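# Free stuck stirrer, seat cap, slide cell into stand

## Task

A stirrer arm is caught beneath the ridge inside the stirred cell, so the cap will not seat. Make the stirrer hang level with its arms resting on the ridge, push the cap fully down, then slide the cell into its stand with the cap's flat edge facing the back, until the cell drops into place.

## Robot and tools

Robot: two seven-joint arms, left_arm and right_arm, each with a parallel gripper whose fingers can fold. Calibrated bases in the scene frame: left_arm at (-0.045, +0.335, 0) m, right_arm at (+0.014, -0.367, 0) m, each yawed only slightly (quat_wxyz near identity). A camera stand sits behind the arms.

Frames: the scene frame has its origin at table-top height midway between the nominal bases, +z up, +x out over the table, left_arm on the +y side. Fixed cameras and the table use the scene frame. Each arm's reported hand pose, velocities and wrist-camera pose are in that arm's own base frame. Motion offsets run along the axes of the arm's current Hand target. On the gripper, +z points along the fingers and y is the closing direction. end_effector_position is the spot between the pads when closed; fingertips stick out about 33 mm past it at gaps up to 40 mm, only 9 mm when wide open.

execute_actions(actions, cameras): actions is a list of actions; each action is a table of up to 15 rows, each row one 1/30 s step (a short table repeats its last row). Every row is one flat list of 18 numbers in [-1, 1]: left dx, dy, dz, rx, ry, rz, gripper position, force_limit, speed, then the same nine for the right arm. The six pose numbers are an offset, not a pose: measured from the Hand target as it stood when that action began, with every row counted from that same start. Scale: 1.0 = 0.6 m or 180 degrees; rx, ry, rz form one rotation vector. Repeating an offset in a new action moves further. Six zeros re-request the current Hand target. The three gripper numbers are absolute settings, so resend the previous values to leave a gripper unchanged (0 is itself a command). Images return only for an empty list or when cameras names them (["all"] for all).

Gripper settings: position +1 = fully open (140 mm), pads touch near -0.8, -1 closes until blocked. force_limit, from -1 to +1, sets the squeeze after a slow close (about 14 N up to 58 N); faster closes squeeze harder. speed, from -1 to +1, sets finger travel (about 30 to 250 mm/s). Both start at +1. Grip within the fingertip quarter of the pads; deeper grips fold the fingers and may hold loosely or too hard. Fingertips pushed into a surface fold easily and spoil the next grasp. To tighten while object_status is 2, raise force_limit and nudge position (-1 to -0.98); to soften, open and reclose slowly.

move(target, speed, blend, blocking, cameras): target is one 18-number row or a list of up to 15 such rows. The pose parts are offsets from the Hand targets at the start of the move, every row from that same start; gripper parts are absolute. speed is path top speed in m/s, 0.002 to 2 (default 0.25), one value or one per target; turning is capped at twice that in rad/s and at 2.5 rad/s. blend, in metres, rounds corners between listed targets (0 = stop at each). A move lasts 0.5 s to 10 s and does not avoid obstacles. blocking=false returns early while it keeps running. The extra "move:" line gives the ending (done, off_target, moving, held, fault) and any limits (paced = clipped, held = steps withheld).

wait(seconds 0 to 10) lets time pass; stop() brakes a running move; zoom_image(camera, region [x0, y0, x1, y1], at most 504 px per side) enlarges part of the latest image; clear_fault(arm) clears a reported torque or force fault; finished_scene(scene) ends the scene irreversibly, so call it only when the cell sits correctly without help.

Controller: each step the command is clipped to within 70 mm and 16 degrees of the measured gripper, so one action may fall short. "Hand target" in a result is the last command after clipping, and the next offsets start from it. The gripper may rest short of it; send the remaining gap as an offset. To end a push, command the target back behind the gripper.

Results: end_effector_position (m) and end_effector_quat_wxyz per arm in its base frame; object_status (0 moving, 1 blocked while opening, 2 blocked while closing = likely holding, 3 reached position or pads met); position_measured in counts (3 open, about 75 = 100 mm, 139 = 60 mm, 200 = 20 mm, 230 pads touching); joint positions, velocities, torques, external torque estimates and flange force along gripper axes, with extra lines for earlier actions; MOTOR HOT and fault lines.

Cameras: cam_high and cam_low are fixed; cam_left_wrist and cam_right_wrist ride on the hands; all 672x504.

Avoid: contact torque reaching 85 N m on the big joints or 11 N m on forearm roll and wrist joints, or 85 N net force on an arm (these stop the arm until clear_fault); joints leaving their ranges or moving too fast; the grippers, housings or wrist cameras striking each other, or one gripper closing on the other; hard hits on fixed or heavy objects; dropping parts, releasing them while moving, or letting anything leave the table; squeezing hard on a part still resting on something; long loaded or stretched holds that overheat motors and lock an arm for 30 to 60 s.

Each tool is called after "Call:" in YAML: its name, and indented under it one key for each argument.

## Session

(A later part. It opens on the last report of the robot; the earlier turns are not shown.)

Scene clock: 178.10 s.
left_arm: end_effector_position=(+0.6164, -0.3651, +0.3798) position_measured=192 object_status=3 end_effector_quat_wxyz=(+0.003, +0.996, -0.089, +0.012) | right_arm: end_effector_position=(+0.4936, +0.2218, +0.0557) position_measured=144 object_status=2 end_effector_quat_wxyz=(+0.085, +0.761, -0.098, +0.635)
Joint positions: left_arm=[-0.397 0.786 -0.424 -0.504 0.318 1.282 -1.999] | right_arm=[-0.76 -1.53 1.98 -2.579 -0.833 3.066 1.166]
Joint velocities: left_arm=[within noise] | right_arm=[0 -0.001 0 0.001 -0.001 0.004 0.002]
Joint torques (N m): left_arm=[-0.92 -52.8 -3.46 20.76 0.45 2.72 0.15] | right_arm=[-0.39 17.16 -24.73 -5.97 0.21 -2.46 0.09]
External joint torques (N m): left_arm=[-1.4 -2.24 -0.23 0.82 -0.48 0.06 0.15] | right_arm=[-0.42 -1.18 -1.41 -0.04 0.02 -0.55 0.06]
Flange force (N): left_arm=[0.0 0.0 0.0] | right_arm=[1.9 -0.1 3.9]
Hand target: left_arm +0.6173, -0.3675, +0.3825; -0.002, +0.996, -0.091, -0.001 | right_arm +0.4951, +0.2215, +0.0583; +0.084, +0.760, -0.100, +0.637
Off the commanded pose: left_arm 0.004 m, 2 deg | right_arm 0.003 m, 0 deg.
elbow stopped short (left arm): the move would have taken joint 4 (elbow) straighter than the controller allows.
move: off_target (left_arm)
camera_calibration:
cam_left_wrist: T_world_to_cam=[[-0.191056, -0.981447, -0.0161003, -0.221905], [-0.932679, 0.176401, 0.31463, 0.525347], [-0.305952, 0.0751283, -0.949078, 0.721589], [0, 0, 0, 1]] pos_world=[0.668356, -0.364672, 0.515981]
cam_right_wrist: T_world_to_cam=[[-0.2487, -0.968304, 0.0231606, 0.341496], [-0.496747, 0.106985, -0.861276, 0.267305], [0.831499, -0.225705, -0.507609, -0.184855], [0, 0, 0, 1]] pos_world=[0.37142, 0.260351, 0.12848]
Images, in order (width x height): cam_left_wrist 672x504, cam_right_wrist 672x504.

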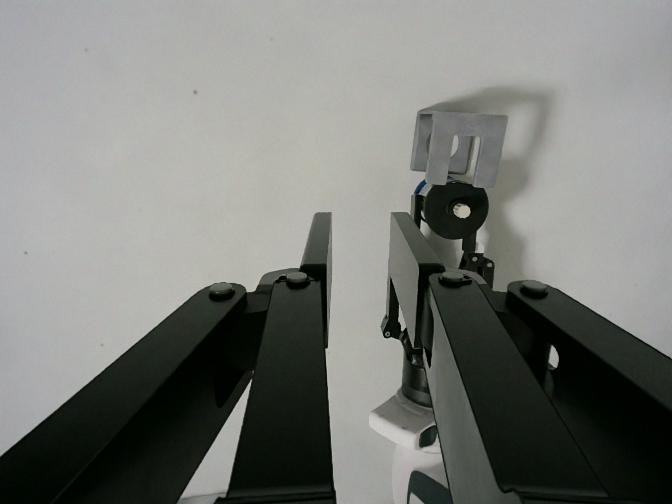

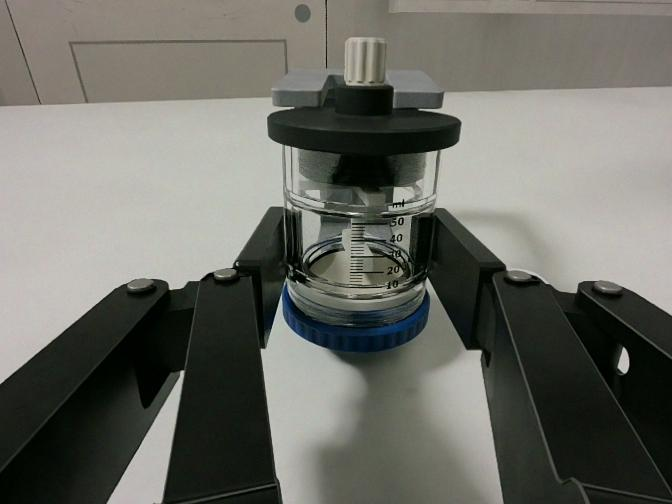

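Call:
move:
  target:
    - [0,0,0,0,0,0,-0.5,0.1,-0.5,-0.0011,-0.0033,0,0,0,0,-1,-1,-1]
    - [0,0,0,0,0,0,-0.5,0.1,-0.5,0.0033,-0.0033,0.0246,0,0,0,-1,-1,-1]
  speed: 0.04
  cameras: ["cam_left_wrist","cam_right_wrist"]

Call:
zoom_image:
  camera: "cam_left_wrist"
  region: [400, 100, 520, 230]

Call:
zoom_image:
  camera: "cam_right_wrist"
  region: [240, 0, 500, 200]

Scene clock: 182.53 s.
left_arm: end_effector_position=(+0.6164, -0.3651, +0.3797) position_measured=192 object_status=3 end_effector_quat_wxyz=(+0.003, +0.996, -0.089, +0.012) | right_arm: end_effector_position=(+0.5084, +0.2197, +0.0548) position_measured=144 object_status=2 end_effector_quat_wxyz=(+0.086, +0.762, -0.096, +0.635)
Joint positions: left_arm=[-0.401 0.785 -0.412 -0.504 0.309 1.283 -1.996] | right_arm=[-0.796 -1.576 1.969 -2.555 -0.833 3.107 1.166]
Joint velocities: left_arm=[within noise] | right_arm=[0.001 0 0.001 -0.001 0.001 0.005 -0.001]
Joint torques (N m): left_arm=[-0.73 -52.88 -3.39 20.83 0.45 2.73 0.15] | right_arm=[-0.4 17.18 -25.45 -6.39 0.49 -2.51 0.22]
External joint torques (N m): left_arm=[-0.95 -1.84 -0.16 0.64 -0.46 0.05 0.15] | right_arm=[-0.44 -1.22 -1.63 -0.07 0.27 -0.61 0.19]
Flange force (N): left_arm=[0.0 0.0 0.0] | right_arm=[1.9 0.1 4.2]
Hand target: left_arm +0.6173, -0.3675, +0.3825; -0.002, +0.996, -0.091, -0.001 | right_arm +0.5100, +0.2195, +0.0577; +0.084, +0.760, -0.100, +0.637
Off the commanded pose: left_arm 0.004 m, 2 deg | right_arm 0.003 m, 1 deg.
elbow stopped short (left arm): the move would have taken joint 4 (elbow) straighter than the controller allows.
move: off_target (left_arm)
camera_calibration:
cam_left_wrist: T_world_to_cam=[[-0.190989, -0.981458, -0.0162055, -0.221899], [-0.932664, 0.176297, 0.314734, 0.525245], [-0.306042, 0.0752252, -0.949041, 0.721665], [0, 0, 0, 1]] pos_world=[0.668356, -0.364672, 0.515981]
cam_right_wrist: T_world_to_cam=[[-0.247903, -0.968383, 0.0279176, 0.342451], [-0.498135, 0.102699, -0.860996, 0.275627], [0.830907, -0.22735, -0.507844, -0.197405], [0, 0, 0, 1]] pos_world=[0.386219, 0.258437, 0.127502]
Images, in order (width x height): cam_left_wrist 672x504, cam_right_wrist 672x504.

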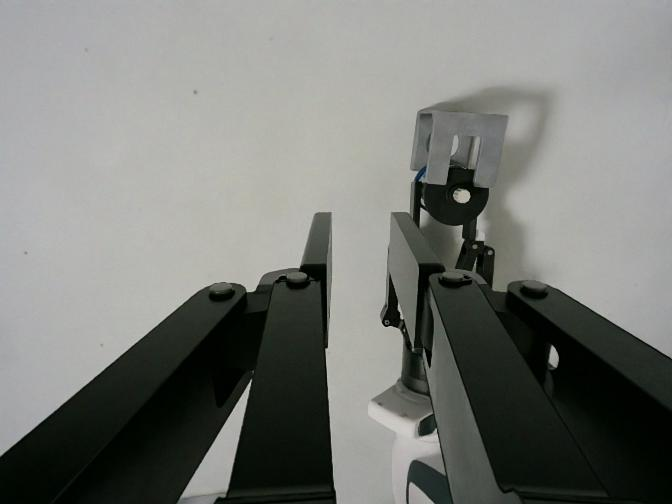

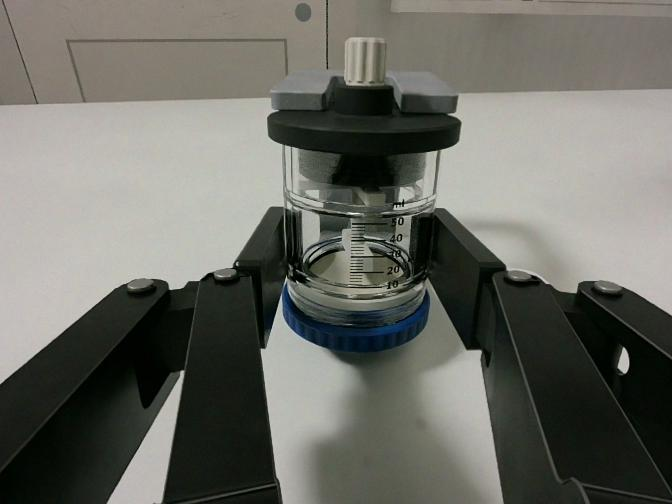

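Scaled by 3.877 from the camera's 672x504 image, which has a finer 960x720 frame.

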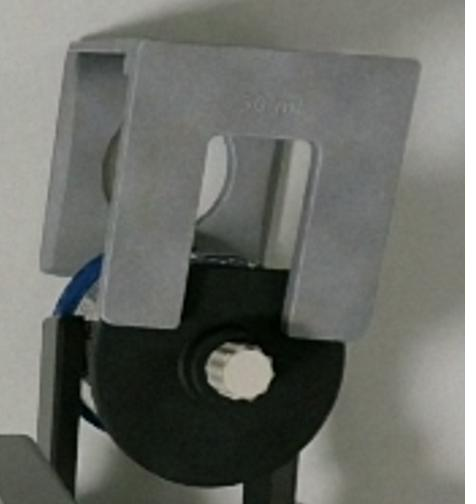

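Scaled by 1.938 from the camera's 672x504 image, which has a finer 960x720 frame.

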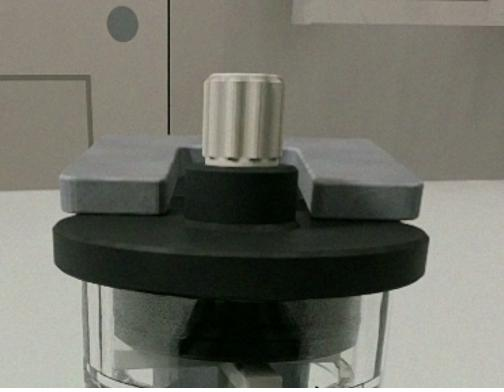

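Call:
move:
  target: [0,0,0,0,0,0,-0.5,0.1,-0.5,0.0058,0.0008,0.0328,0,0,0,-1,-1,-1]
  speed: 0.04
  cameras: ["cam_left_wrist","cam_right_wrist"]

Call:
zoom_image:
  camera: "cam_left_wrist"
  region: [400, 100, 520, 230]

Call:
zoom_image:
  camera: "cam_right_wrist"
  region: [240, 0, 500, 200]

Scene clock: 183.93 s.
left_arm: end_effector_position=(+0.6164, -0.3651, +0.3797) position_measured=192 object_status=3 end_effector_quat_wxyz=(+0.003, +0.996, -0.089, +0.012) | right_arm: end_effector_position=(+0.5280, +0.2132, +0.0559) position_measured=144 object_status=2 end_effector_quat_wxyz=(+0.088, +0.761, -0.096, +0.636)
Joint positions: left_arm=[-0.403 0.784 -0.405 -0.504 0.304 1.283 -1.995] | right_arm=[-0.842 -1.64 1.951 -2.529 -0.832 3.163 1.173]
Joint velocities: left_arm=[within noise] | right_arm=[0 0 0.001 0 0 0.004 0.003]
Joint torques (N m): left_arm=[-0.96 -52.88 -3.29 20.91 0.51 2.72 0.13] | right_arm=[-0.56 17.15 -25.53 -6.78 0.8 -2.1 0.3]
External joint torques (N m): left_arm=[-0.81 -1.79 0.01 0.74 -0.37 0.03 0.13] | right_arm=[-0.53 -1.03 -1.19 0.34 0.57 -0.17 0.27]
Flange force (N): left_arm=[0.0 0.0 0.0] | right_arm=[0.7 0.3 5.7]
Hand target: left_arm +0.6173, -0.3675, +0.3825; -0.002, +0.996, -0.091, -0.001 | right_arm +0.5292, +0.2139, +0.0577; +0.084, +0.760, -0.100, +0.637
Off the commanded pose: left_arm 0.004 m, 2 deg | right_arm 0.002 m, 1 deg.
elbow stopped short (left arm): the move would have taken joint 4 (elbow) straighter than the controller allows.
move: off_target (left_arm)
camera_calibration:
cam_left_wrist: T_world_to_cam=[[-0.191081, -0.981441, -0.0161752, -0.221849], [-0.932645, 0.176394, 0.314735, 0.525299], [-0.306041, 0.0752258, -0.949042, 0.72157], [0, 0, 0, 1]] pos_world=[0.668356, -0.364672, 0.515881]
cam_right_wrist: T_world_to_cam=[[-0.249329, -0.967944, 0.0303269, 0.341517], [-0.495975, 0.100734, -0.862474, 0.28646], [0.831771, -0.230081, -0.505192, -0.214594], [0, 0, 0, 1]] pos_world=[0.40572, 0.252339, 0.128296]
Images, in order (width x height): cam_left_wrist 672x504, cam_right_wrist 672x504.

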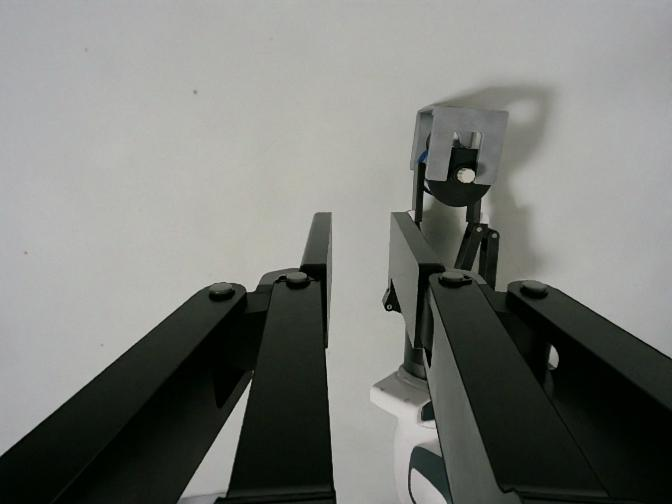

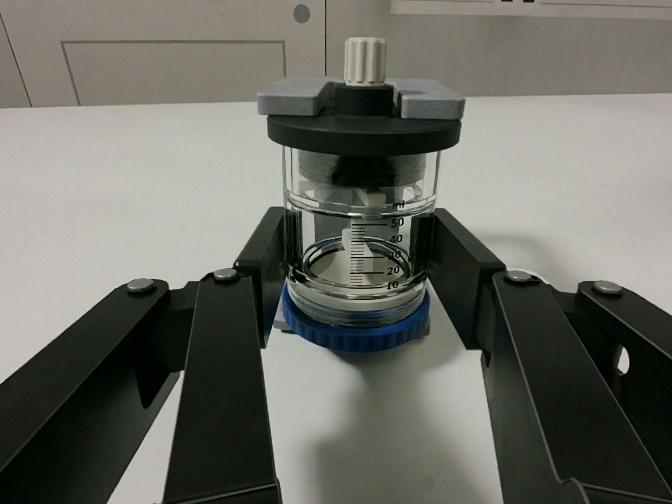

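Scaled by 3.877 from the camera's 672x504 image, which has a finer 960x720 frame.

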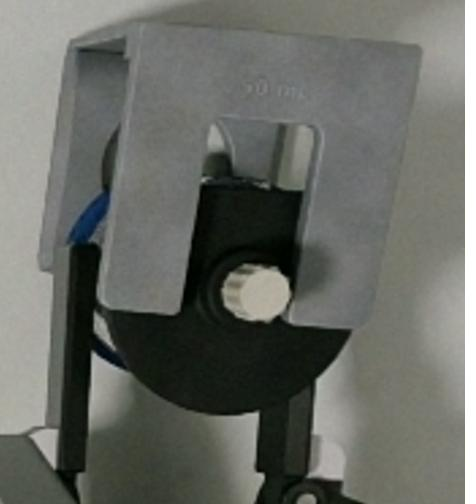

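Scaled by 1.938 from the camera's 672x504 image, which has a finer 960x720 frame.

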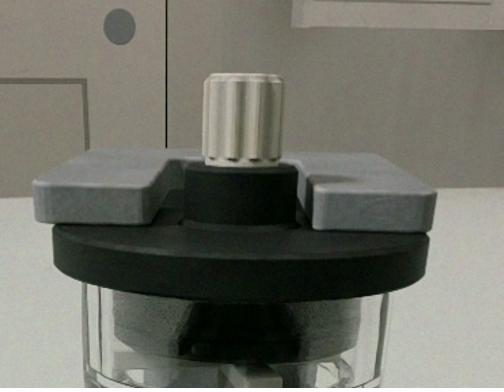

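Call:
move:
  target: [0,0,0,0,0,0,-0.5,0.1,-0.5,-0.0022,-0.003,0.0004,0,0,0,-1,-1,-1]
  speed: 0.03
  cameras: ["cam_left_wrist","cam_right_wrist"]

Call:
zoom_image:
  camera: "cam_left_wrist"
  region: [400, 100, 520, 230]

Call:
zoom_image:
  camera: "cam_right_wrist"
  region: [240, 0, 500, 200]

Scene clock: 185.17 s.
left_arm: end_effector_position=(+0.6164, -0.3651, +0.3797) position_measured=192 object_status=3 end_effector_quat_wxyz=(+0.003, +0.996, -0.089, +0.012) | right_arm: end_effector_position=(+0.5287, +0.2154, +0.0548) position_measured=144 object_status=2 end_effector_quat_wxyz=(+0.086, +0.761, -0.096, +0.635)
Joint positions: left_arm=[-0.405 0.784 -0.4 -0.504 0.3 1.283 -1.995] | right_arm=[-0.845 -1.64 1.951 -2.523 -0.83 3.163 1.173]
Joint velocities: left_arm=[-0.002 0 0.005 0 -0.006 0.001 0.002] | right_arm=[within noise]
Joint torques (N m): left_arm=[-0.51 -52.86 -3.41 20.88 0.47 2.71 0.19] | right_arm=[-0.66 17.97 -24.87 -6.46 0.8 -2.38 0.18]
External joint torques (N m): left_arm=[-0.56 -1.95 -0.23 0.72 -0.42 0.03 0.18] | right_arm=[-0.73 -0.38 -0.43 0.6 0.56 -0.46 0.15]
Flange force (N): left_arm=[0.0 0.0 0.0] | right_arm=[-1.3 -2.8 3.3]
Hand target: left_arm +0.6173, -0.3675, +0.3825; -0.002, +0.996, -0.091, -0.001 | right_arm +0.5296, +0.2156, +0.0563; +0.084, +0.760, -0.100, +0.637
Off the commanded pose: left_arm 0.004 m, 2 deg | right_arm 0.002 m, 1 deg.
elbow stopped short (left arm): the move would have taken joint 4 (elbow) straighter than the controller allows.
move: off_target (left_arm)
camera_calibration:
cam_left_wrist: T_world_to_cam=[[-0.190898, -0.981476, -0.0162357, -0.221855], [-0.932682, 0.176201, 0.314734, 0.525236], [-0.306043, 0.0752246, -0.949041, 0.721563], [0, 0, 0, 1]] pos_world=[0.668356, -0.364572, 0.515881]
cam_right_wrist: T_world_to_cam=[[-0.247534, -0.96849, 0.0274721, 0.34323], [-0.497003, 0.102586, -0.861664, 0.285693], [0.831694, -0.226945, -0.506736, -0.21579], [0, 0, 0, 1]] pos_world=[0.406423, 0.254134, 0.127393]
Images, in order (width x height): cam_left_wrist 672x504, cam_right_wrist 672x504.

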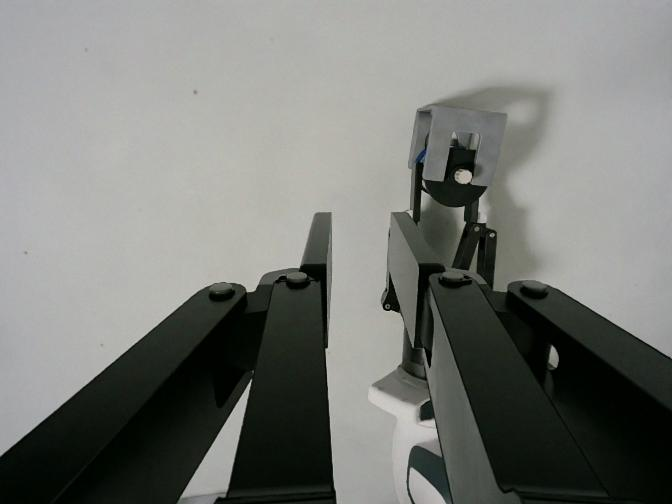

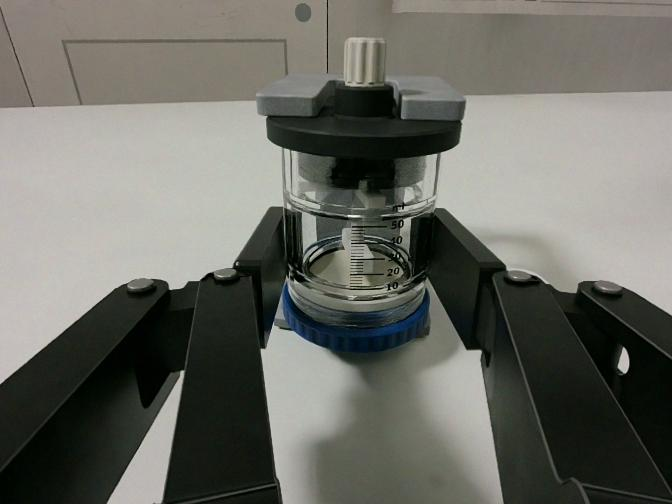

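Scaled by 3.877 from the camera's 672x504 image, which has a finer 960x720 frame.

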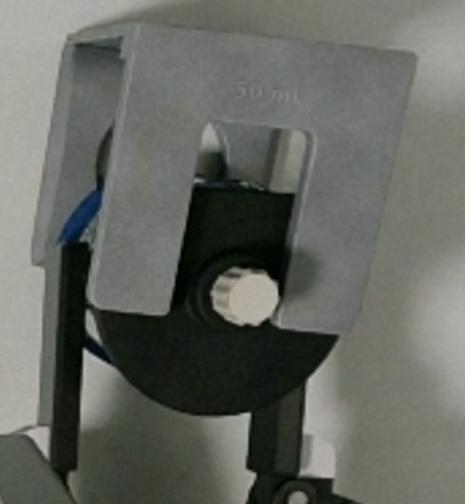

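Scaled by 1.938 from the camera's 672x504 image, which has a finer 960x720 frame.

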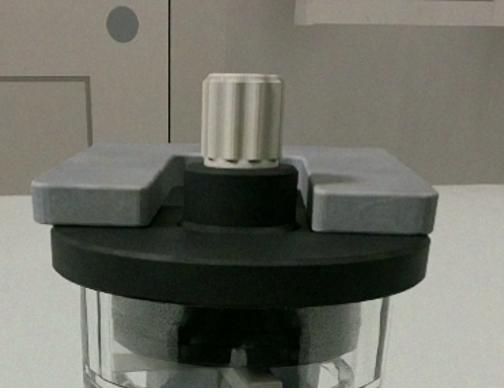

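Call:
move:
  target:
    - [0,0,0,0,0,0,-0.5,0.1,-0.5,0.0014,0,0,0,0.0025,0,-1,-1,-1]
    - [0,0,0,0,0,0,-0.5,0.1,-0.5,0.0037,0,0.0131,0,0.0025,0,-1,-1,-1]
  speed: 0.03
  cameras: ["cam_left_wrist","cam_right_wrist"]

Call:
zoom_image:
  camera: "cam_left_wrist"
  region: [400, 100, 520, 230]

Call:
zoom_image:
  camera: "cam_right_wrist"
  region: [240, 0, 500, 200]

Scene clock: 187.53 s.
left_arm: end_effector_position=(+0.6164, -0.3651, +0.3797) position_measured=192 object_status=3 end_effector_quat_wxyz=(+0.003, +0.996, -0.089, +0.012) | right_arm: end_effector_position=(+0.5360, +0.2131, +0.0547) position_measured=144 object_status=2 end_effector_quat_wxyz=(+0.088, +0.759, -0.095, +0.638)
Joint positions: left_arm=[-0.408 0.783 -0.391 -0.504 0.293 1.284 -1.993] | right_arm=[-0.861 -1.665 1.95 -2.51 -0.824 3.173 1.176]
Joint velocities: left_arm=[within noise] | right_arm=[0 -0.003 -0.001 -0.001 0.001 0.004 0]
Joint torques (N m): left_arm=[-1.02 -52.9 -3.63 21 0.51 2.73 0.13] | right_arm=[-0.63 17.4 -25.83 -7.25 0.77 -2.37 0.29]
External joint torques (N m): left_arm=[-1 -1.81 -0.51 0.72 -0.38 0.04 0.13] | right_arm=[-0.66 -0.83 -1.25 0.2 0.54 -0.43 0.26]
Flange force (N): left_arm=[0.0 0.0 0.0] | right_arm=[0.8 -0.7 4.5]
Hand target: left_arm +0.6173, -0.3675, +0.3825; -0.002, +0.996, -0.091, -0.001 | right_arm +0.5375, +0.2135, +0.0571; +0.084, +0.757, -0.100, +0.640
Off the commanded pose: left_arm 0.004 m, 2 deg | right_arm 0.003 m, 1 deg.
elbow stopped short (left arm): the move would have taken joint 4 (elbow) straighter than the controller allows.
move: off_target (left_arm)
camera_calibration:
cam_left_wrist: T_world_to_cam=[[-0.19099, -0.981458, -0.0162052, -0.221901], [-0.932663, 0.176298, 0.314734, 0.525277], [-0.306042, 0.0752252, -0.949041, 0.72157], [0, 0, 0, 1]] pos_world=[0.668356, -0.364672, 0.515881]
cam_right_wrist: T_world_to_cam=[[-0.248751, -0.9681, 0.0300911, 0.343275], [-0.490868, 0.0992233, -0.865565, 0.287095], [0.834968, -0.230081, -0.499891, -0.223865], [0, 0, 0, 1]] pos_world=[0.413235, 0.252331, 0.126262]
Images, in order (width x height): cam_left_wrist 672x504, cam_right_wrist 672x504.

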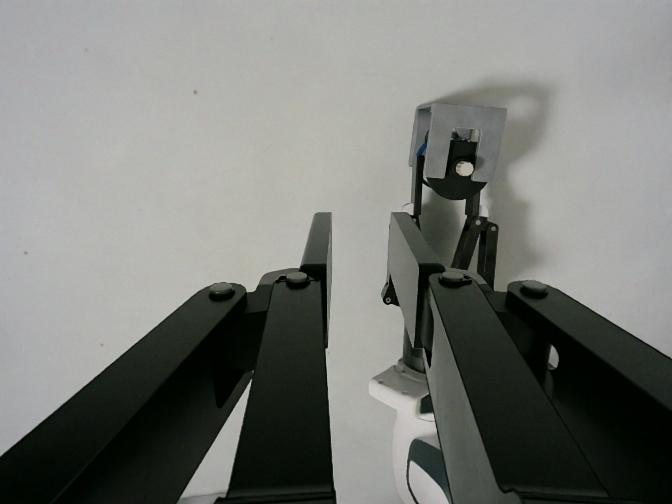

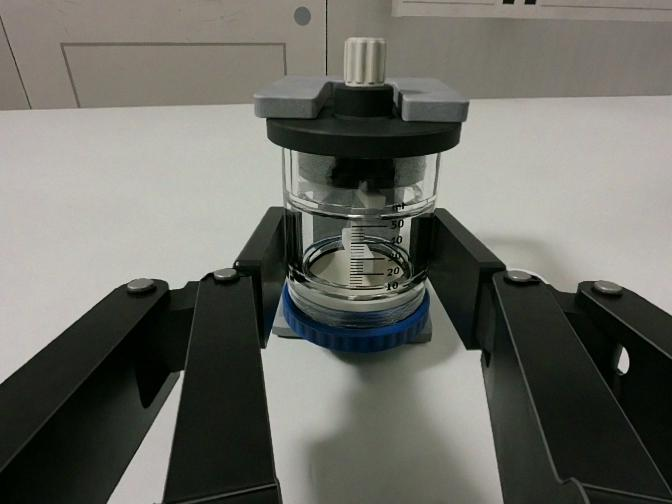

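Scaled by 3.877 from the camera's 672x504 image, which has a finer 960x720 frame.

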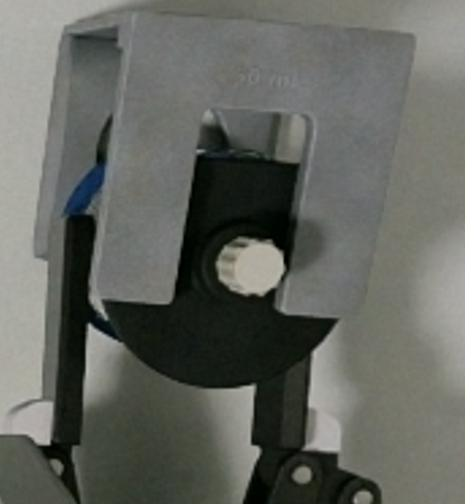

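Scaled by 1.938 from the camera's 672x504 image, which has a finer 960x720 frame.

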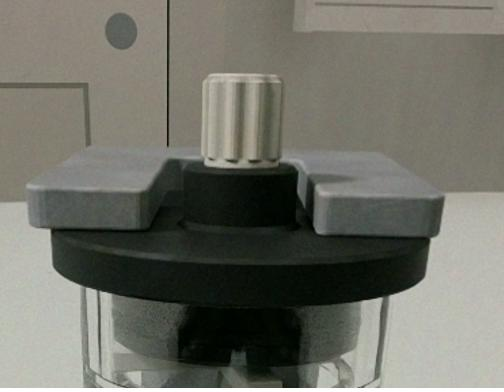

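Call:
move:
  target:
    - [0,0,0,0,0,0,-0.5,0.1,-0.5,0.0019,0,0,0,0,0,-1,-1,-1]
    - [0,0,0,0,0,0,-0.5,0.1,-0.5,0.0019,-0.0033,0,0,0,0,-1,-1,-1]
  speed: 0.03
  cameras: ["cam_left_wrist","cam_right_wrist"]

Call:
zoom_image:
  camera: "cam_left_wrist"
  region: [400, 100, 520, 230]

Call:
zoom_image:
  camera: "cam_right_wrist"
  region: [240, 0, 500, 200]

Scene clock: 189.77 s.
left_arm: end_effector_position=(+0.6164, -0.3651, +0.3797) position_measured=192 object_status=3 end_effector_quat_wxyz=(+0.003, +0.996, -0.089, +0.012) | right_arm: end_effector_position=(+0.5367, +0.2153, +0.0548) position_measured=144 object_status=2 end_effector_quat_wxyz=(+0.085, +0.760, -0.097, +0.637)
Joint positions: left_arm=[-0.41 0.782 -0.384 -0.504 0.288 1.284 -1.992] | right_arm=[-0.864 -1.663 1.947 -2.507 -0.824 3.175 1.176]
Joint torques (N m): left_arm=[-1.11 -52.96 -3.81 21.02 0.39 2.73 0.18] | right_arm=[-0.64 17.99 -26.16 -7.1 0.38 -2.75 0.04]
External joint torques (N m): left_arm=[-1.13 -2.28 -0.79 0.89 -0.49 0.06 0.18] | right_arm=[-0.61 -0.3 -1.55 0.29 0.14 -0.81 0.01]
Flange force (N): left_arm=[0.0 0.0 0.0] | right_arm=[1.7 -3.7 1.9]
Hand target: left_arm +0.6173, -0.3675, +0.3825; -0.002, +0.996, -0.091, -0.001 | right_arm +0.5382, +0.2154, +0.0583; +0.084, +0.757, -0.100, +0.640
Off the commanded pose: left_arm 0.004 m, 2 deg | right_arm 0.004 m, 1 deg.
elbow stopped short (left arm): the move would have taken joint 4 (elbow) straighter than the controller allows.
move: off_target (left_arm, right_arm)
camera_calibration:
cam_left_wrist: T_world_to_cam=[[-0.19102, -0.981451, -0.0162986, -0.221732], [-0.932658, 0.176296, 0.314751, 0.525246], [-0.30604, 0.0753247, -0.949034, 0.721593], [0, 0, 0, 1]] pos_world=[0.668356, -0.364572, 0.515881]
cam_right_wrist: T_world_to_cam=[[-0.247377, -0.968588, 0.0253456, 0.345168], [-0.492532, 0.10318, -0.864157, 0.287264], [0.834396, -0.226256, -0.502584, -0.224309], [0, 0, 0, 1]] pos_world=[0.414035, 0.253934, 0.126758]
Images, in order (width x height): cam_left_wrist 672x504, cam_right_wrist 672x504.

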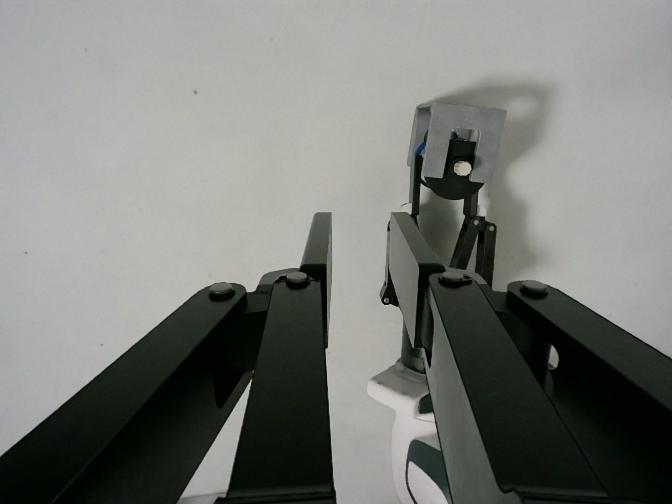

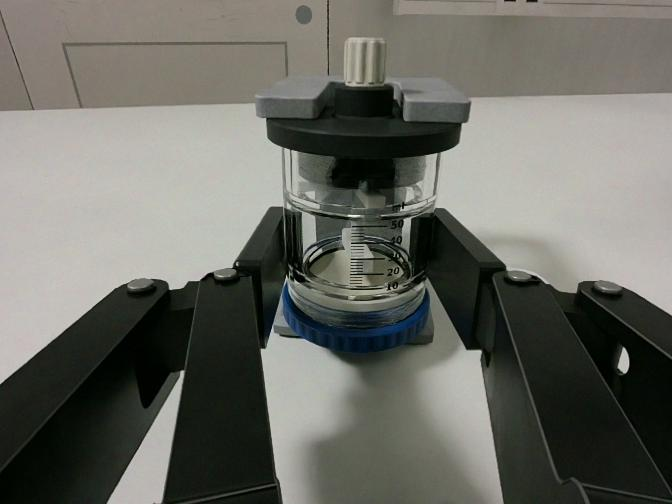

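Scaled by 3.877 from the camera's 672x504 image, which has a finer 960x720 frame.

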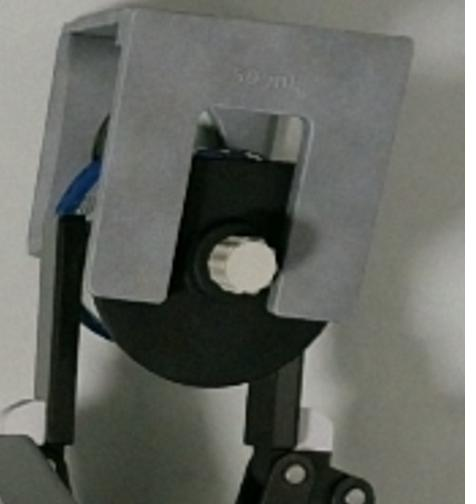

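Scaled by 1.938 from the camera's 672x504 image, which has a finer 960x720 frame.

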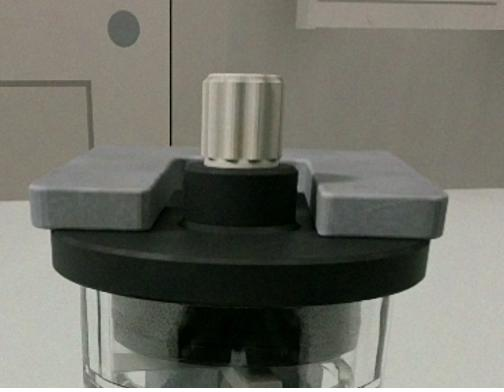

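Call:
move:
  target: [0,0,0,0,0,0,-0.5,0.1,-0.5,-0.0033,0,0.0006,0,0,0,-1,-1,-1]
  speed: 0.03

Call:
move:
  target: [0,0,0,0,0,0,-0.5,0.1,-0.5,-0.0016,0,0.0003,0,0,0,-1,-1,-1]
  speed: 0.03
  cameras: ["cam_left_wrist","cam_right_wrist"]

Call:
zoom_image:
  camera: "cam_left_wrist"
  region: [400, 100, 520, 230]

Call:
zoom_image:
  camera: "cam_right_wrist"
  region: [240, 0, 500, 200]

Call:
zoom_image:
  camera: "cam_right_wrist"
  region: [240, 170, 500, 370]

Scene clock: 191.57 s.
left_arm: end_effector_position=(+0.6164, -0.3651, +0.3797) position_measured=192 object_status=3 end_effector_quat_wxyz=(+0.003, +0.996, -0.089, +0.012) | right_arm: end_effector_position=(+0.5370, +0.2161, +0.0544) position_measured=144 object_status=2 end_effector_quat_wxyz=(+0.086, +0.759, -0.096, +0.638)
Joint positions: left_arm=[-0.411 0.782 -0.38 -0.504 0.285 1.284 -1.991] | right_arm=[-0.865 -1.663 1.948 -2.504 -0.824 3.172 1.176]
Joint velocities: left_arm=[-0.001 0 0.007 0.001 -0.005 0.002 -0.001] | right_arm=[-0.002 0 0.001 0.001 -0.002 -0.003 -0.001]
Joint torques (N m): left_arm=[-0.97 -52.84 -3.2 21.03 0.41 2.74 0.22] | right_arm=[-0.69 17.94 -24.84 -7.06 0.75 -2.45 0.14]
External joint torques (N m): left_arm=[-0.98 -2.06 -0.22 0.83 -0.47 0.06 0.22] | right_arm=[-0.74 -0.44 -0.18 0.26 0.5 -0.51 0.11]
Flange force (N): left_arm=[0.0 0.0 0.0] | right_arm=[-1.4 -2.0 2.7]
Hand target: left_arm +0.6173, -0.3675, +0.3825; -0.002, +0.996, -0.091, -0.001 | right_arm +0.5382, +0.2154, +0.0563; +0.084, +0.757, -0.100, +0.640
Off the commanded pose: left_arm 0.004 m, 2 deg | right_arm 0.002 m, 1 deg.
elbow stopped short (left arm): the move would have taken joint 4 (elbow) straighter than the controller allows.
move: off_target (left_arm)

Scene clock: 192.27 s.
left_arm: end_effector_position=(+0.6164, -0.3651, +0.3797) position_measured=192 object_status=3 end_effector_quat_wxyz=(+0.003, +0.996, -0.089, +0.012) | right_arm: end_effector_position=(+0.5370, +0.2163, +0.0538) position_measured=144 object_status=2 end_effector_quat_wxyz=(+0.086, +0.759, -0.096, +0.638)
Joint positions: left_arm=[-0.413 0.782 -0.376 -0.504 0.282 1.285 -1.991] | right_arm=[-0.865 -1.663 1.949 -2.503 -0.823 3.17 1.176]
Joint velocities: left_arm=[-0.001 0.001 0.007 -0.001 -0.004 0.001 0.001] | right_arm=[within noise]
Joint torques (N m): left_arm=[-0.69 -52.93 -2.66 21.07 0.38 2.73 0.19] | right_arm=[-0.83 17.48 -24.7 -6.97 0.71 -2.41 0.18]
External joint torques (N m): left_arm=[-0.72 -2.06 0.29 0.81 -0.51 0.05 0.19] | right_arm=[-0.81 -0.94 0.02 0.42 0.47 -0.47 0.15]
Flange force (N): left_arm=[0.0 0.0 0.0] | right_arm=[-2.3 -1.1 4.7]
Hand target: left_arm +0.6173, -0.3675, +0.3825; -0.002, +0.996, -0.091, -0.001 | right_arm +0.5382, +0.2154, +0.0553; +0.084, +0.757, -0.100, +0.640
Off the commanded pose: left_arm 0.004 m, 2 deg | right_arm 0.002 m, 1 deg.
elbow stopped short (left arm): the move would have taken joint 4 (elbow) straighter than the controller allows.
move: off_target (left_arm)
camera_calibration:
cam_left_wrist: T_world_to_cam=[[-0.191015, -0.981452, -0.0162804, -0.221745], [-0.932629, 0.17629, 0.31484, 0.525179], [-0.30613, 0.0753227, -0.949005, 0.721638], [0, 0, 0, 1]] pos_world=[0.668356, -0.364572, 0.515881]
cam_right_wrist: T_world_to_cam=[[-0.247004, -0.968669, 0.0258795, 0.346012], [-0.491421, 0.102202, -0.864905, 0.286102], [0.835161, -0.226353, -0.501268, -0.225317], [0, 0, 0, 1]] pos_world=[0.414239, 0.25493, 0.125552]
Images, in order (width x height): cam_left_wrist 672x504, cam_right_wrist 672x504.

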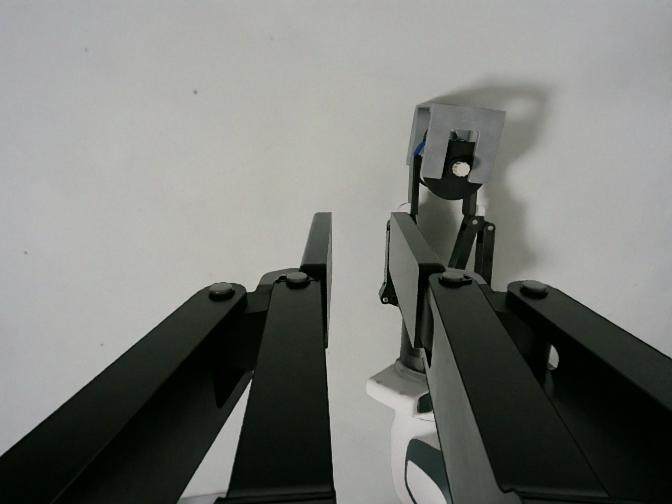

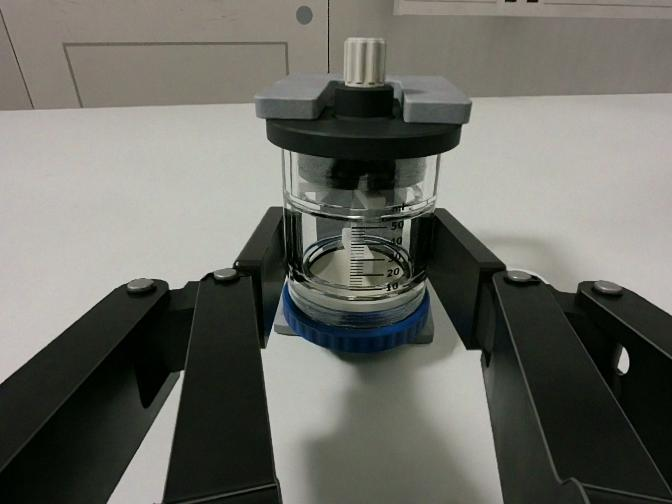

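Scaled by 3.877 from the camera's 672x504 image, which has a finer 960x720 frame.

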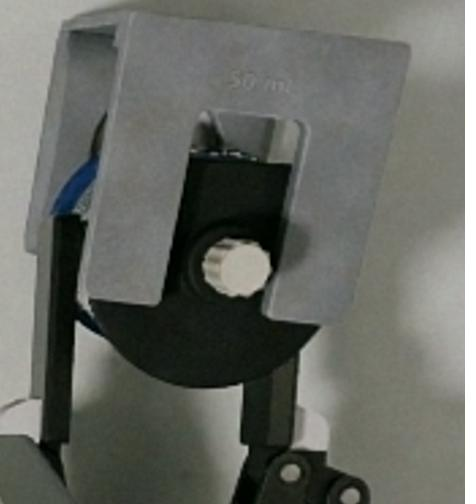

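Scaled by 1.938 from the camera's 672x504 image, which has a finer 960x720 frame.

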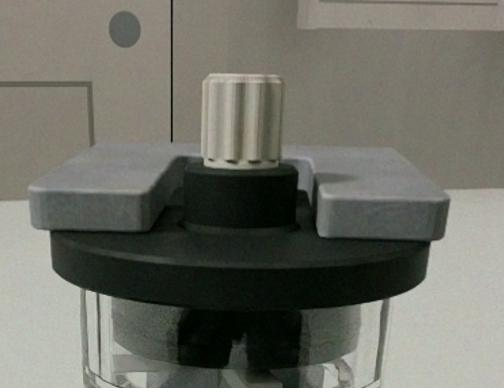

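Scaled by 1.938 from the camera's 672x504 image, which has a finer 960x720 frame.

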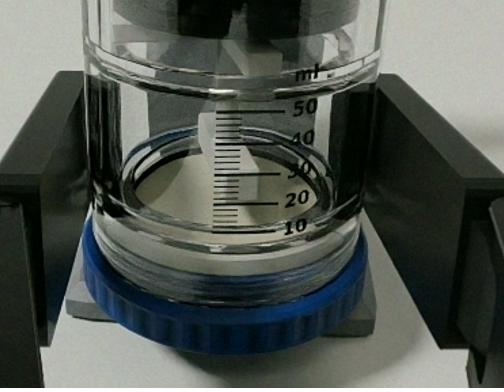

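Call:
move:
  target:
    - [0,0,0,0,0,0,-0.5,0.1,-0.5,0.0020,0,0,0,0,0,-1,-1,-1]
    - [0,0,0,0,0,0,-0.5,0.1,-0.5,-0.0155,0,-0.0984,0,0,0,-1,-1,-1]
  speed: 0.05
  cameras: ["cam_left_wrist","cam_right_wrist"]

Call:
zoom_image:
  camera: "cam_right_wrist"
  region: [240, 30, 500, 230]

Scene clock: 195.40 s.
left_arm: end_effector_position=(+0.6164, -0.3651, +0.3797) position_measured=192 object_status=3 end_effector_quat_wxyz=(+0.003, +0.996, -0.089, +0.012) | right_arm: end_effector_position=(+0.4797, +0.2325, +0.0528) position_measured=144 object_status=2 end_effector_quat_wxyz=(+0.081, +0.760, -0.101, +0.637)
Joint positions: left_arm=[-0.416 0.781 -0.364 -0.504 0.273 1.285 -1.989] | right_arm=[-0.734 -1.478 2.001 -2.576 -0.823 2.999 1.164]
Joint velocities: left_arm=[within noise] | right_arm=[0 0 0 0 0 -0.004 -0.001]
Joint torques (N m): left_arm=[-0.91 -52.86 -2.95 21.12 0.46 2.73 0.16] | right_arm=[0.45 18.92 -23.84 -6 0.17 -2.93 -0.28]
External joint torques (N m): left_arm=[-0.92 -1.92 -0.11 0.78 -0.43 0.06 0.16] | right_arm=[0.46 0.1 -0.78 -0.69 0.01 -1.02 -0.31]
Flange force (N): left_arm=[0.0 0.0 0.0] | right_arm=[2.4 -0.7 -5.3]
Hand target: left_arm +0.6173, -0.3675, +0.3825; -0.002, +0.996, -0.091, -0.001 | right_arm +0.4805, +0.2309, +0.0559; +0.084, +0.757, -0.100, +0.640
Off the commanded pose: left_arm 0.004 m, 2 deg | right_arm 0.004 m, 1 deg.
elbow stopped short (left arm): the move would have taken joint 4 (elbow) straighter than the controller allows.
move: off_target (left_arm, right_arm)
camera_calibration:
cam_left_wrist: T_world_to_cam=[[-0.191078, -0.981442, -0.0161565, -0.221861], [-0.932616, 0.17639, 0.314824, 0.525232], [-0.306132, 0.0752238, -0.949013, 0.721614], [0, 0, 0, 1]] pos_world=[0.668356, -0.364672, 0.515881]
cam_right_wrist: T_world_to_cam=[[-0.247798, -0.968724, 0.013045, 0.348628], [-0.490893, 0.113938, -0.863737, 0.25249], [0.835236, -0.220436, -0.503774, -0.175523], [0, 0, 0, 1]] pos_world=[0.356938, 0.270264, 0.125113]
Images, in order (width x height): cam_left_wrist 672x504, cam_right_wrist 672x504.

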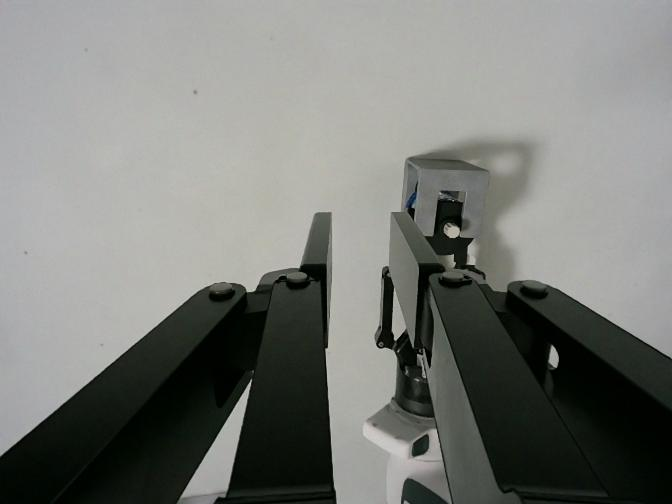

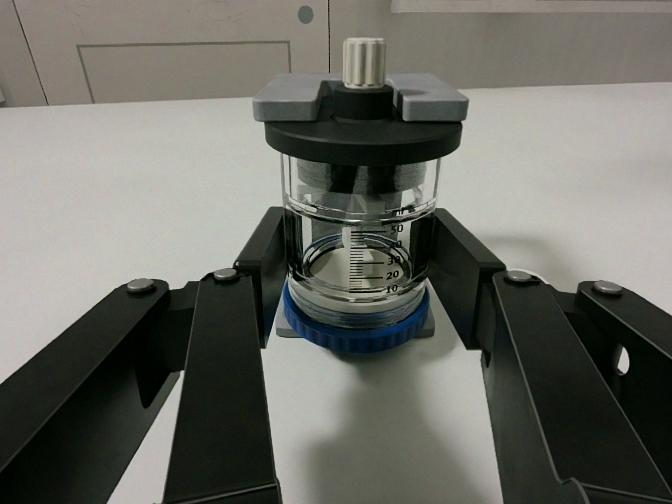

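Scaled by 1.938 from the camera's 672x504 image, which has a finer 960x720 frame.

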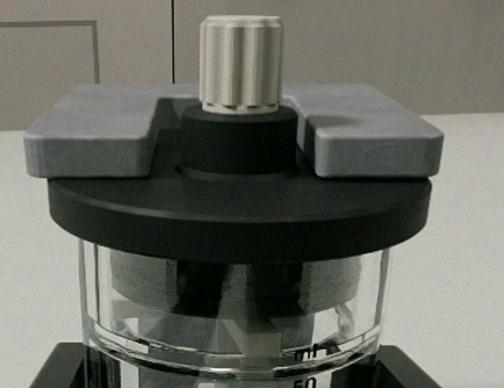

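Call:
move:
  target: [0,0,0,0,0,0,-0.5,0.1,-0.5,0.001,0,0,0,-0.022,0,-1,-1,-1]
  speed: 0.04
  cameras: ["cam_left_wrist","cam_right_wrist"]

Call:
zoom_image:
  camera: "cam_right_wrist"
  region: [240, 30, 500, 230]

Call:
zoom_image:
  camera: "cam_left_wrist"
  region: [385, 140, 515, 280]

Scene clock: 197.50 s.
left_arm: end_effector_position=(+0.6164, -0.3651, +0.3797) position_measured=192 object_status=3 end_effector_quat_wxyz=(+0.003, +0.996, -0.089, +0.012) | right_arm: end_effector_position=(+0.4800, +0.2321, +0.0552) position_measured=144 object_status=2 end_effector_quat_wxyz=(+0.078, +0.779, -0.105, +0.614)
Joint positions: left_arm=[-0.418 0.78 -0.358 -0.504 0.269 1.285 -1.988] | right_arm=[-0.754 -1.438 1.951 -2.597 -0.861 3.062 1.14]
Joint velocities: left_arm=[within noise] | right_arm=[-0.001 0 0 0 -0.001 0.003 -0.004]
Joint torques (N m): left_arm=[-0.94 -52.88 -2.9 21.14 0.5 2.73 0.15] | right_arm=[-0.75 19.14 -24.4 -4.68 -0.23 -1.98 -0.26]
External joint torques (N m): left_arm=[-1 -2.05 -0.13 0.82 -0.4 0.06 0.15] | right_arm=[-0.74 0.3 -1.36 -0.74 -0.49 -0.29 -0.29]
Flange force (N): left_arm=[0.0 0.0 0.0] | right_arm=[4.8 -1.0 -1.0]
Hand target: left_arm +0.6173, -0.3675, +0.3825; -0.002, +0.996, -0.091, -0.001 | right_arm +0.4806, +0.2308, +0.0565; +0.081, +0.779, -0.103, +0.614
Off the commanded pose: left_arm 0.004 m, 2 deg | right_arm 0.002 m, 0 deg.
elbow stopped short (left arm): the move would have taken joint 4 (elbow) straighter than the controller allows.
move: off_target (left_arm)
camera_calibration:
cam_left_wrist: T_world_to_cam=[[-0.191091, -0.98144, -0.0161333, -0.221864], [-0.932574, 0.1764, 0.314942, 0.525147], [-0.306251, 0.0752281, -0.948974, 0.721675], [0, 0, 0, 1]] pos_world=[0.668356, -0.364672, 0.515881]
cam_right_wrist: T_world_to_cam=[[-0.249324, -0.968363, 0.010478, 0.349079], [-0.540535, 0.130178, -0.83119, 0.272846], [0.80353, -0.2129, -0.55589, -0.15829], [0, 0, 0, 1]] pos_world=[0.361707, 0.268817, 0.135138]
Images, in order (width x height): cam_left_wrist 672x504, cam_right_wrist 672x504.

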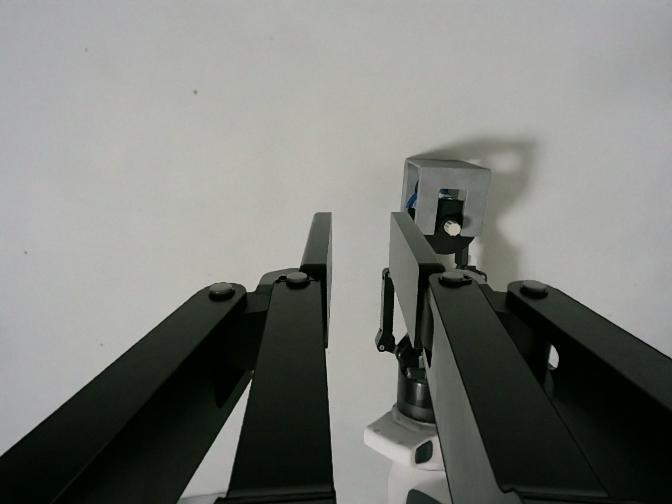

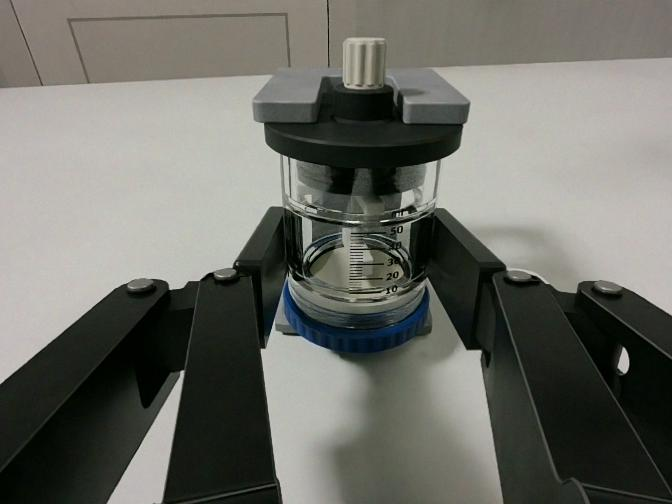

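Scaled by 1.938 from the camera's 672x504 image, which has a finer 960x720 frame.

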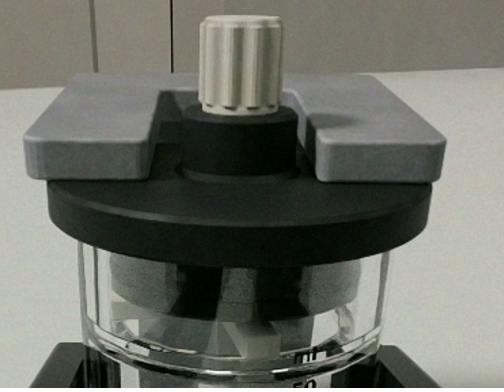

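Scaled by 3.600 from the camera's 672x504 image, which has a finer 960x720 frame.

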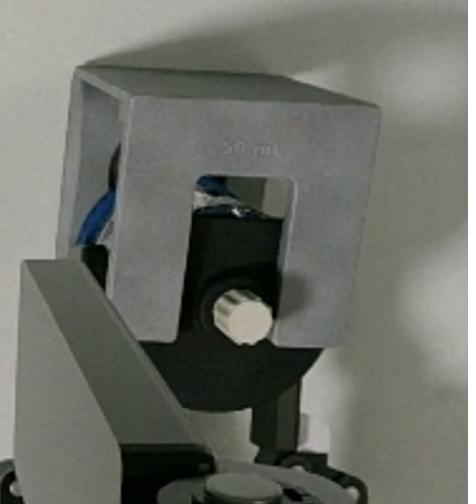

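Call:
move:
  target: [0,0,0,0,0,0,-0.5,0.1,-0.5,0.0049,-0.001,0.0153,0,0,0,-1,-1,-1]
  speed: 0.03
  cameras: ["cam_left_wrist","cam_right_wrist"]

Call:
zoom_image:
  camera: "cam_right_wrist"
  region: [240, 30, 500, 230]

Call:
zoom_image:
  camera: "cam_left_wrist"
  region: [385, 140, 515, 280]

Scene clock: 199.27 s.
left_arm: end_effector_position=(+0.6164, -0.3651, +0.3797) position_measured=192 object_status=3 end_effector_quat_wxyz=(+0.003, +0.996, -0.089, +0.012) | right_arm: end_effector_position=(+0.4887, +0.2293, +0.0553) position_measured=144 object_status=2 end_effector_quat_wxyz=(+0.079, +0.780, -0.104, +0.612)
Joint positions: left_arm=[-0.419 0.78 -0.355 -0.504 0.266 1.285 -1.987] | right_arm=[-0.776 -1.465 1.942 -2.587 -0.865 3.093 1.139]
Joint velocities: left_arm=[within noise] | right_arm=[0 -0.001 -0.001 -0.001 0 0.003 -0.001]
Joint torques (N m): left_arm=[-0.9 -52.88 -2.85 21.15 0.46 2.73 0.18] | right_arm=[-0.64 17.66 -24.86 -3.96 0.04 -2.05 -0.14]
External joint torques (N m): left_arm=[-0.89 -1.88 -0.09 0.73 -0.43 0.05 0.18] | right_arm=[-0.64 -1.2 -1.45 0.19 -0.25 -0.36 -0.17]
Flange force (N): left_arm=[0.0 0.0 0.0] | right_arm=[2.6 -0.3 5.2]
Hand target: left_arm +0.6173, -0.3675, +0.3825; -0.002, +0.996, -0.091, -0.001 | right_arm +0.4900, +0.2289, +0.0572; +0.081, +0.779, -0.103, +0.614
Off the commanded pose: left_arm 0.004 m, 2 deg | right_arm 0.002 m, 0 deg.
elbow stopped short (left arm): the move would have taken joint 4 (elbow) straighter than the controller allows.
move: off_target (left_arm)
camera_calibration:
cam_left_wrist: T_world_to_cam=[[-0.191091, -0.98144, -0.0161333, -0.221864], [-0.932574, 0.1764, 0.314942, 0.525147], [-0.306251, 0.0752281, -0.948974, 0.721675], [0, 0, 0, 1]] pos_world=[0.668356, -0.364672, 0.515881]
cam_right_wrist: T_world_to_cam=[[-0.249965, -0.968155, 0.0139255, 0.348634], [-0.543514, 0.128397, -0.829522, 0.279797], [0.801317, -0.21492, -0.558301, -0.164202], [0, 0, 0, 1]] pos_world=[0.370798, 0.266316, 0.135568]
Images, in order (width x height): cam_left_wrist 672x504, cam_right_wrist 672x504.

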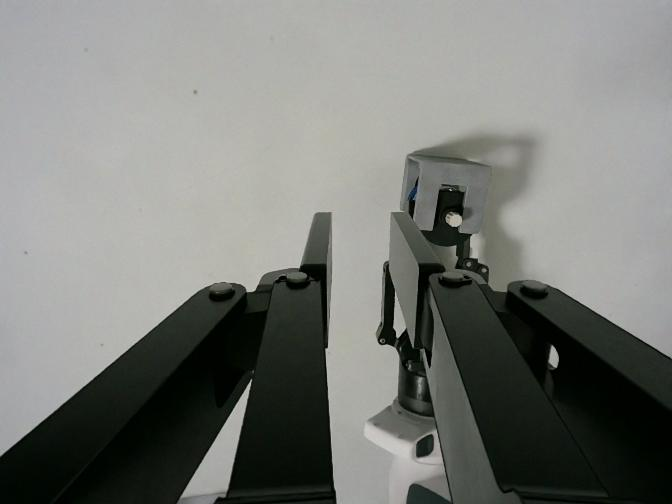

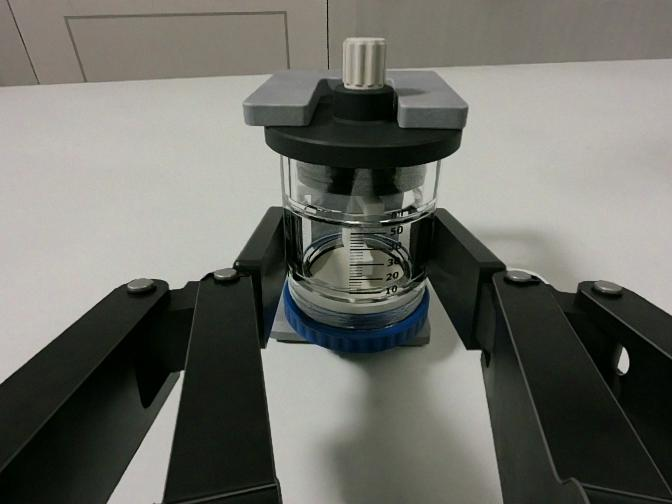

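Scaled by 1.938 from the camera's 672x504 image, which has a finer 960x720 frame.

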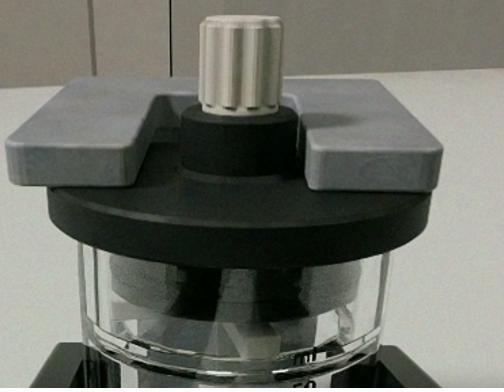

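Scaled by 3.600 from the camera's 672x504 image, which has a finer 960x720 frame.

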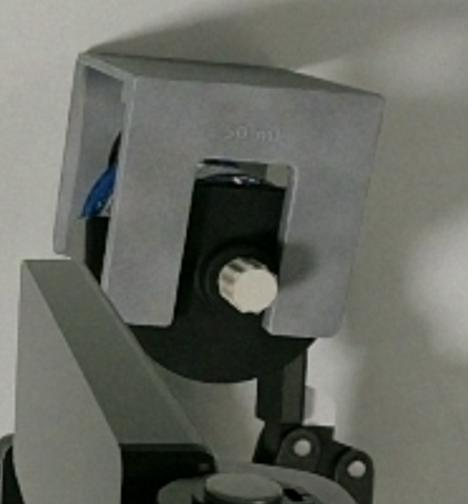

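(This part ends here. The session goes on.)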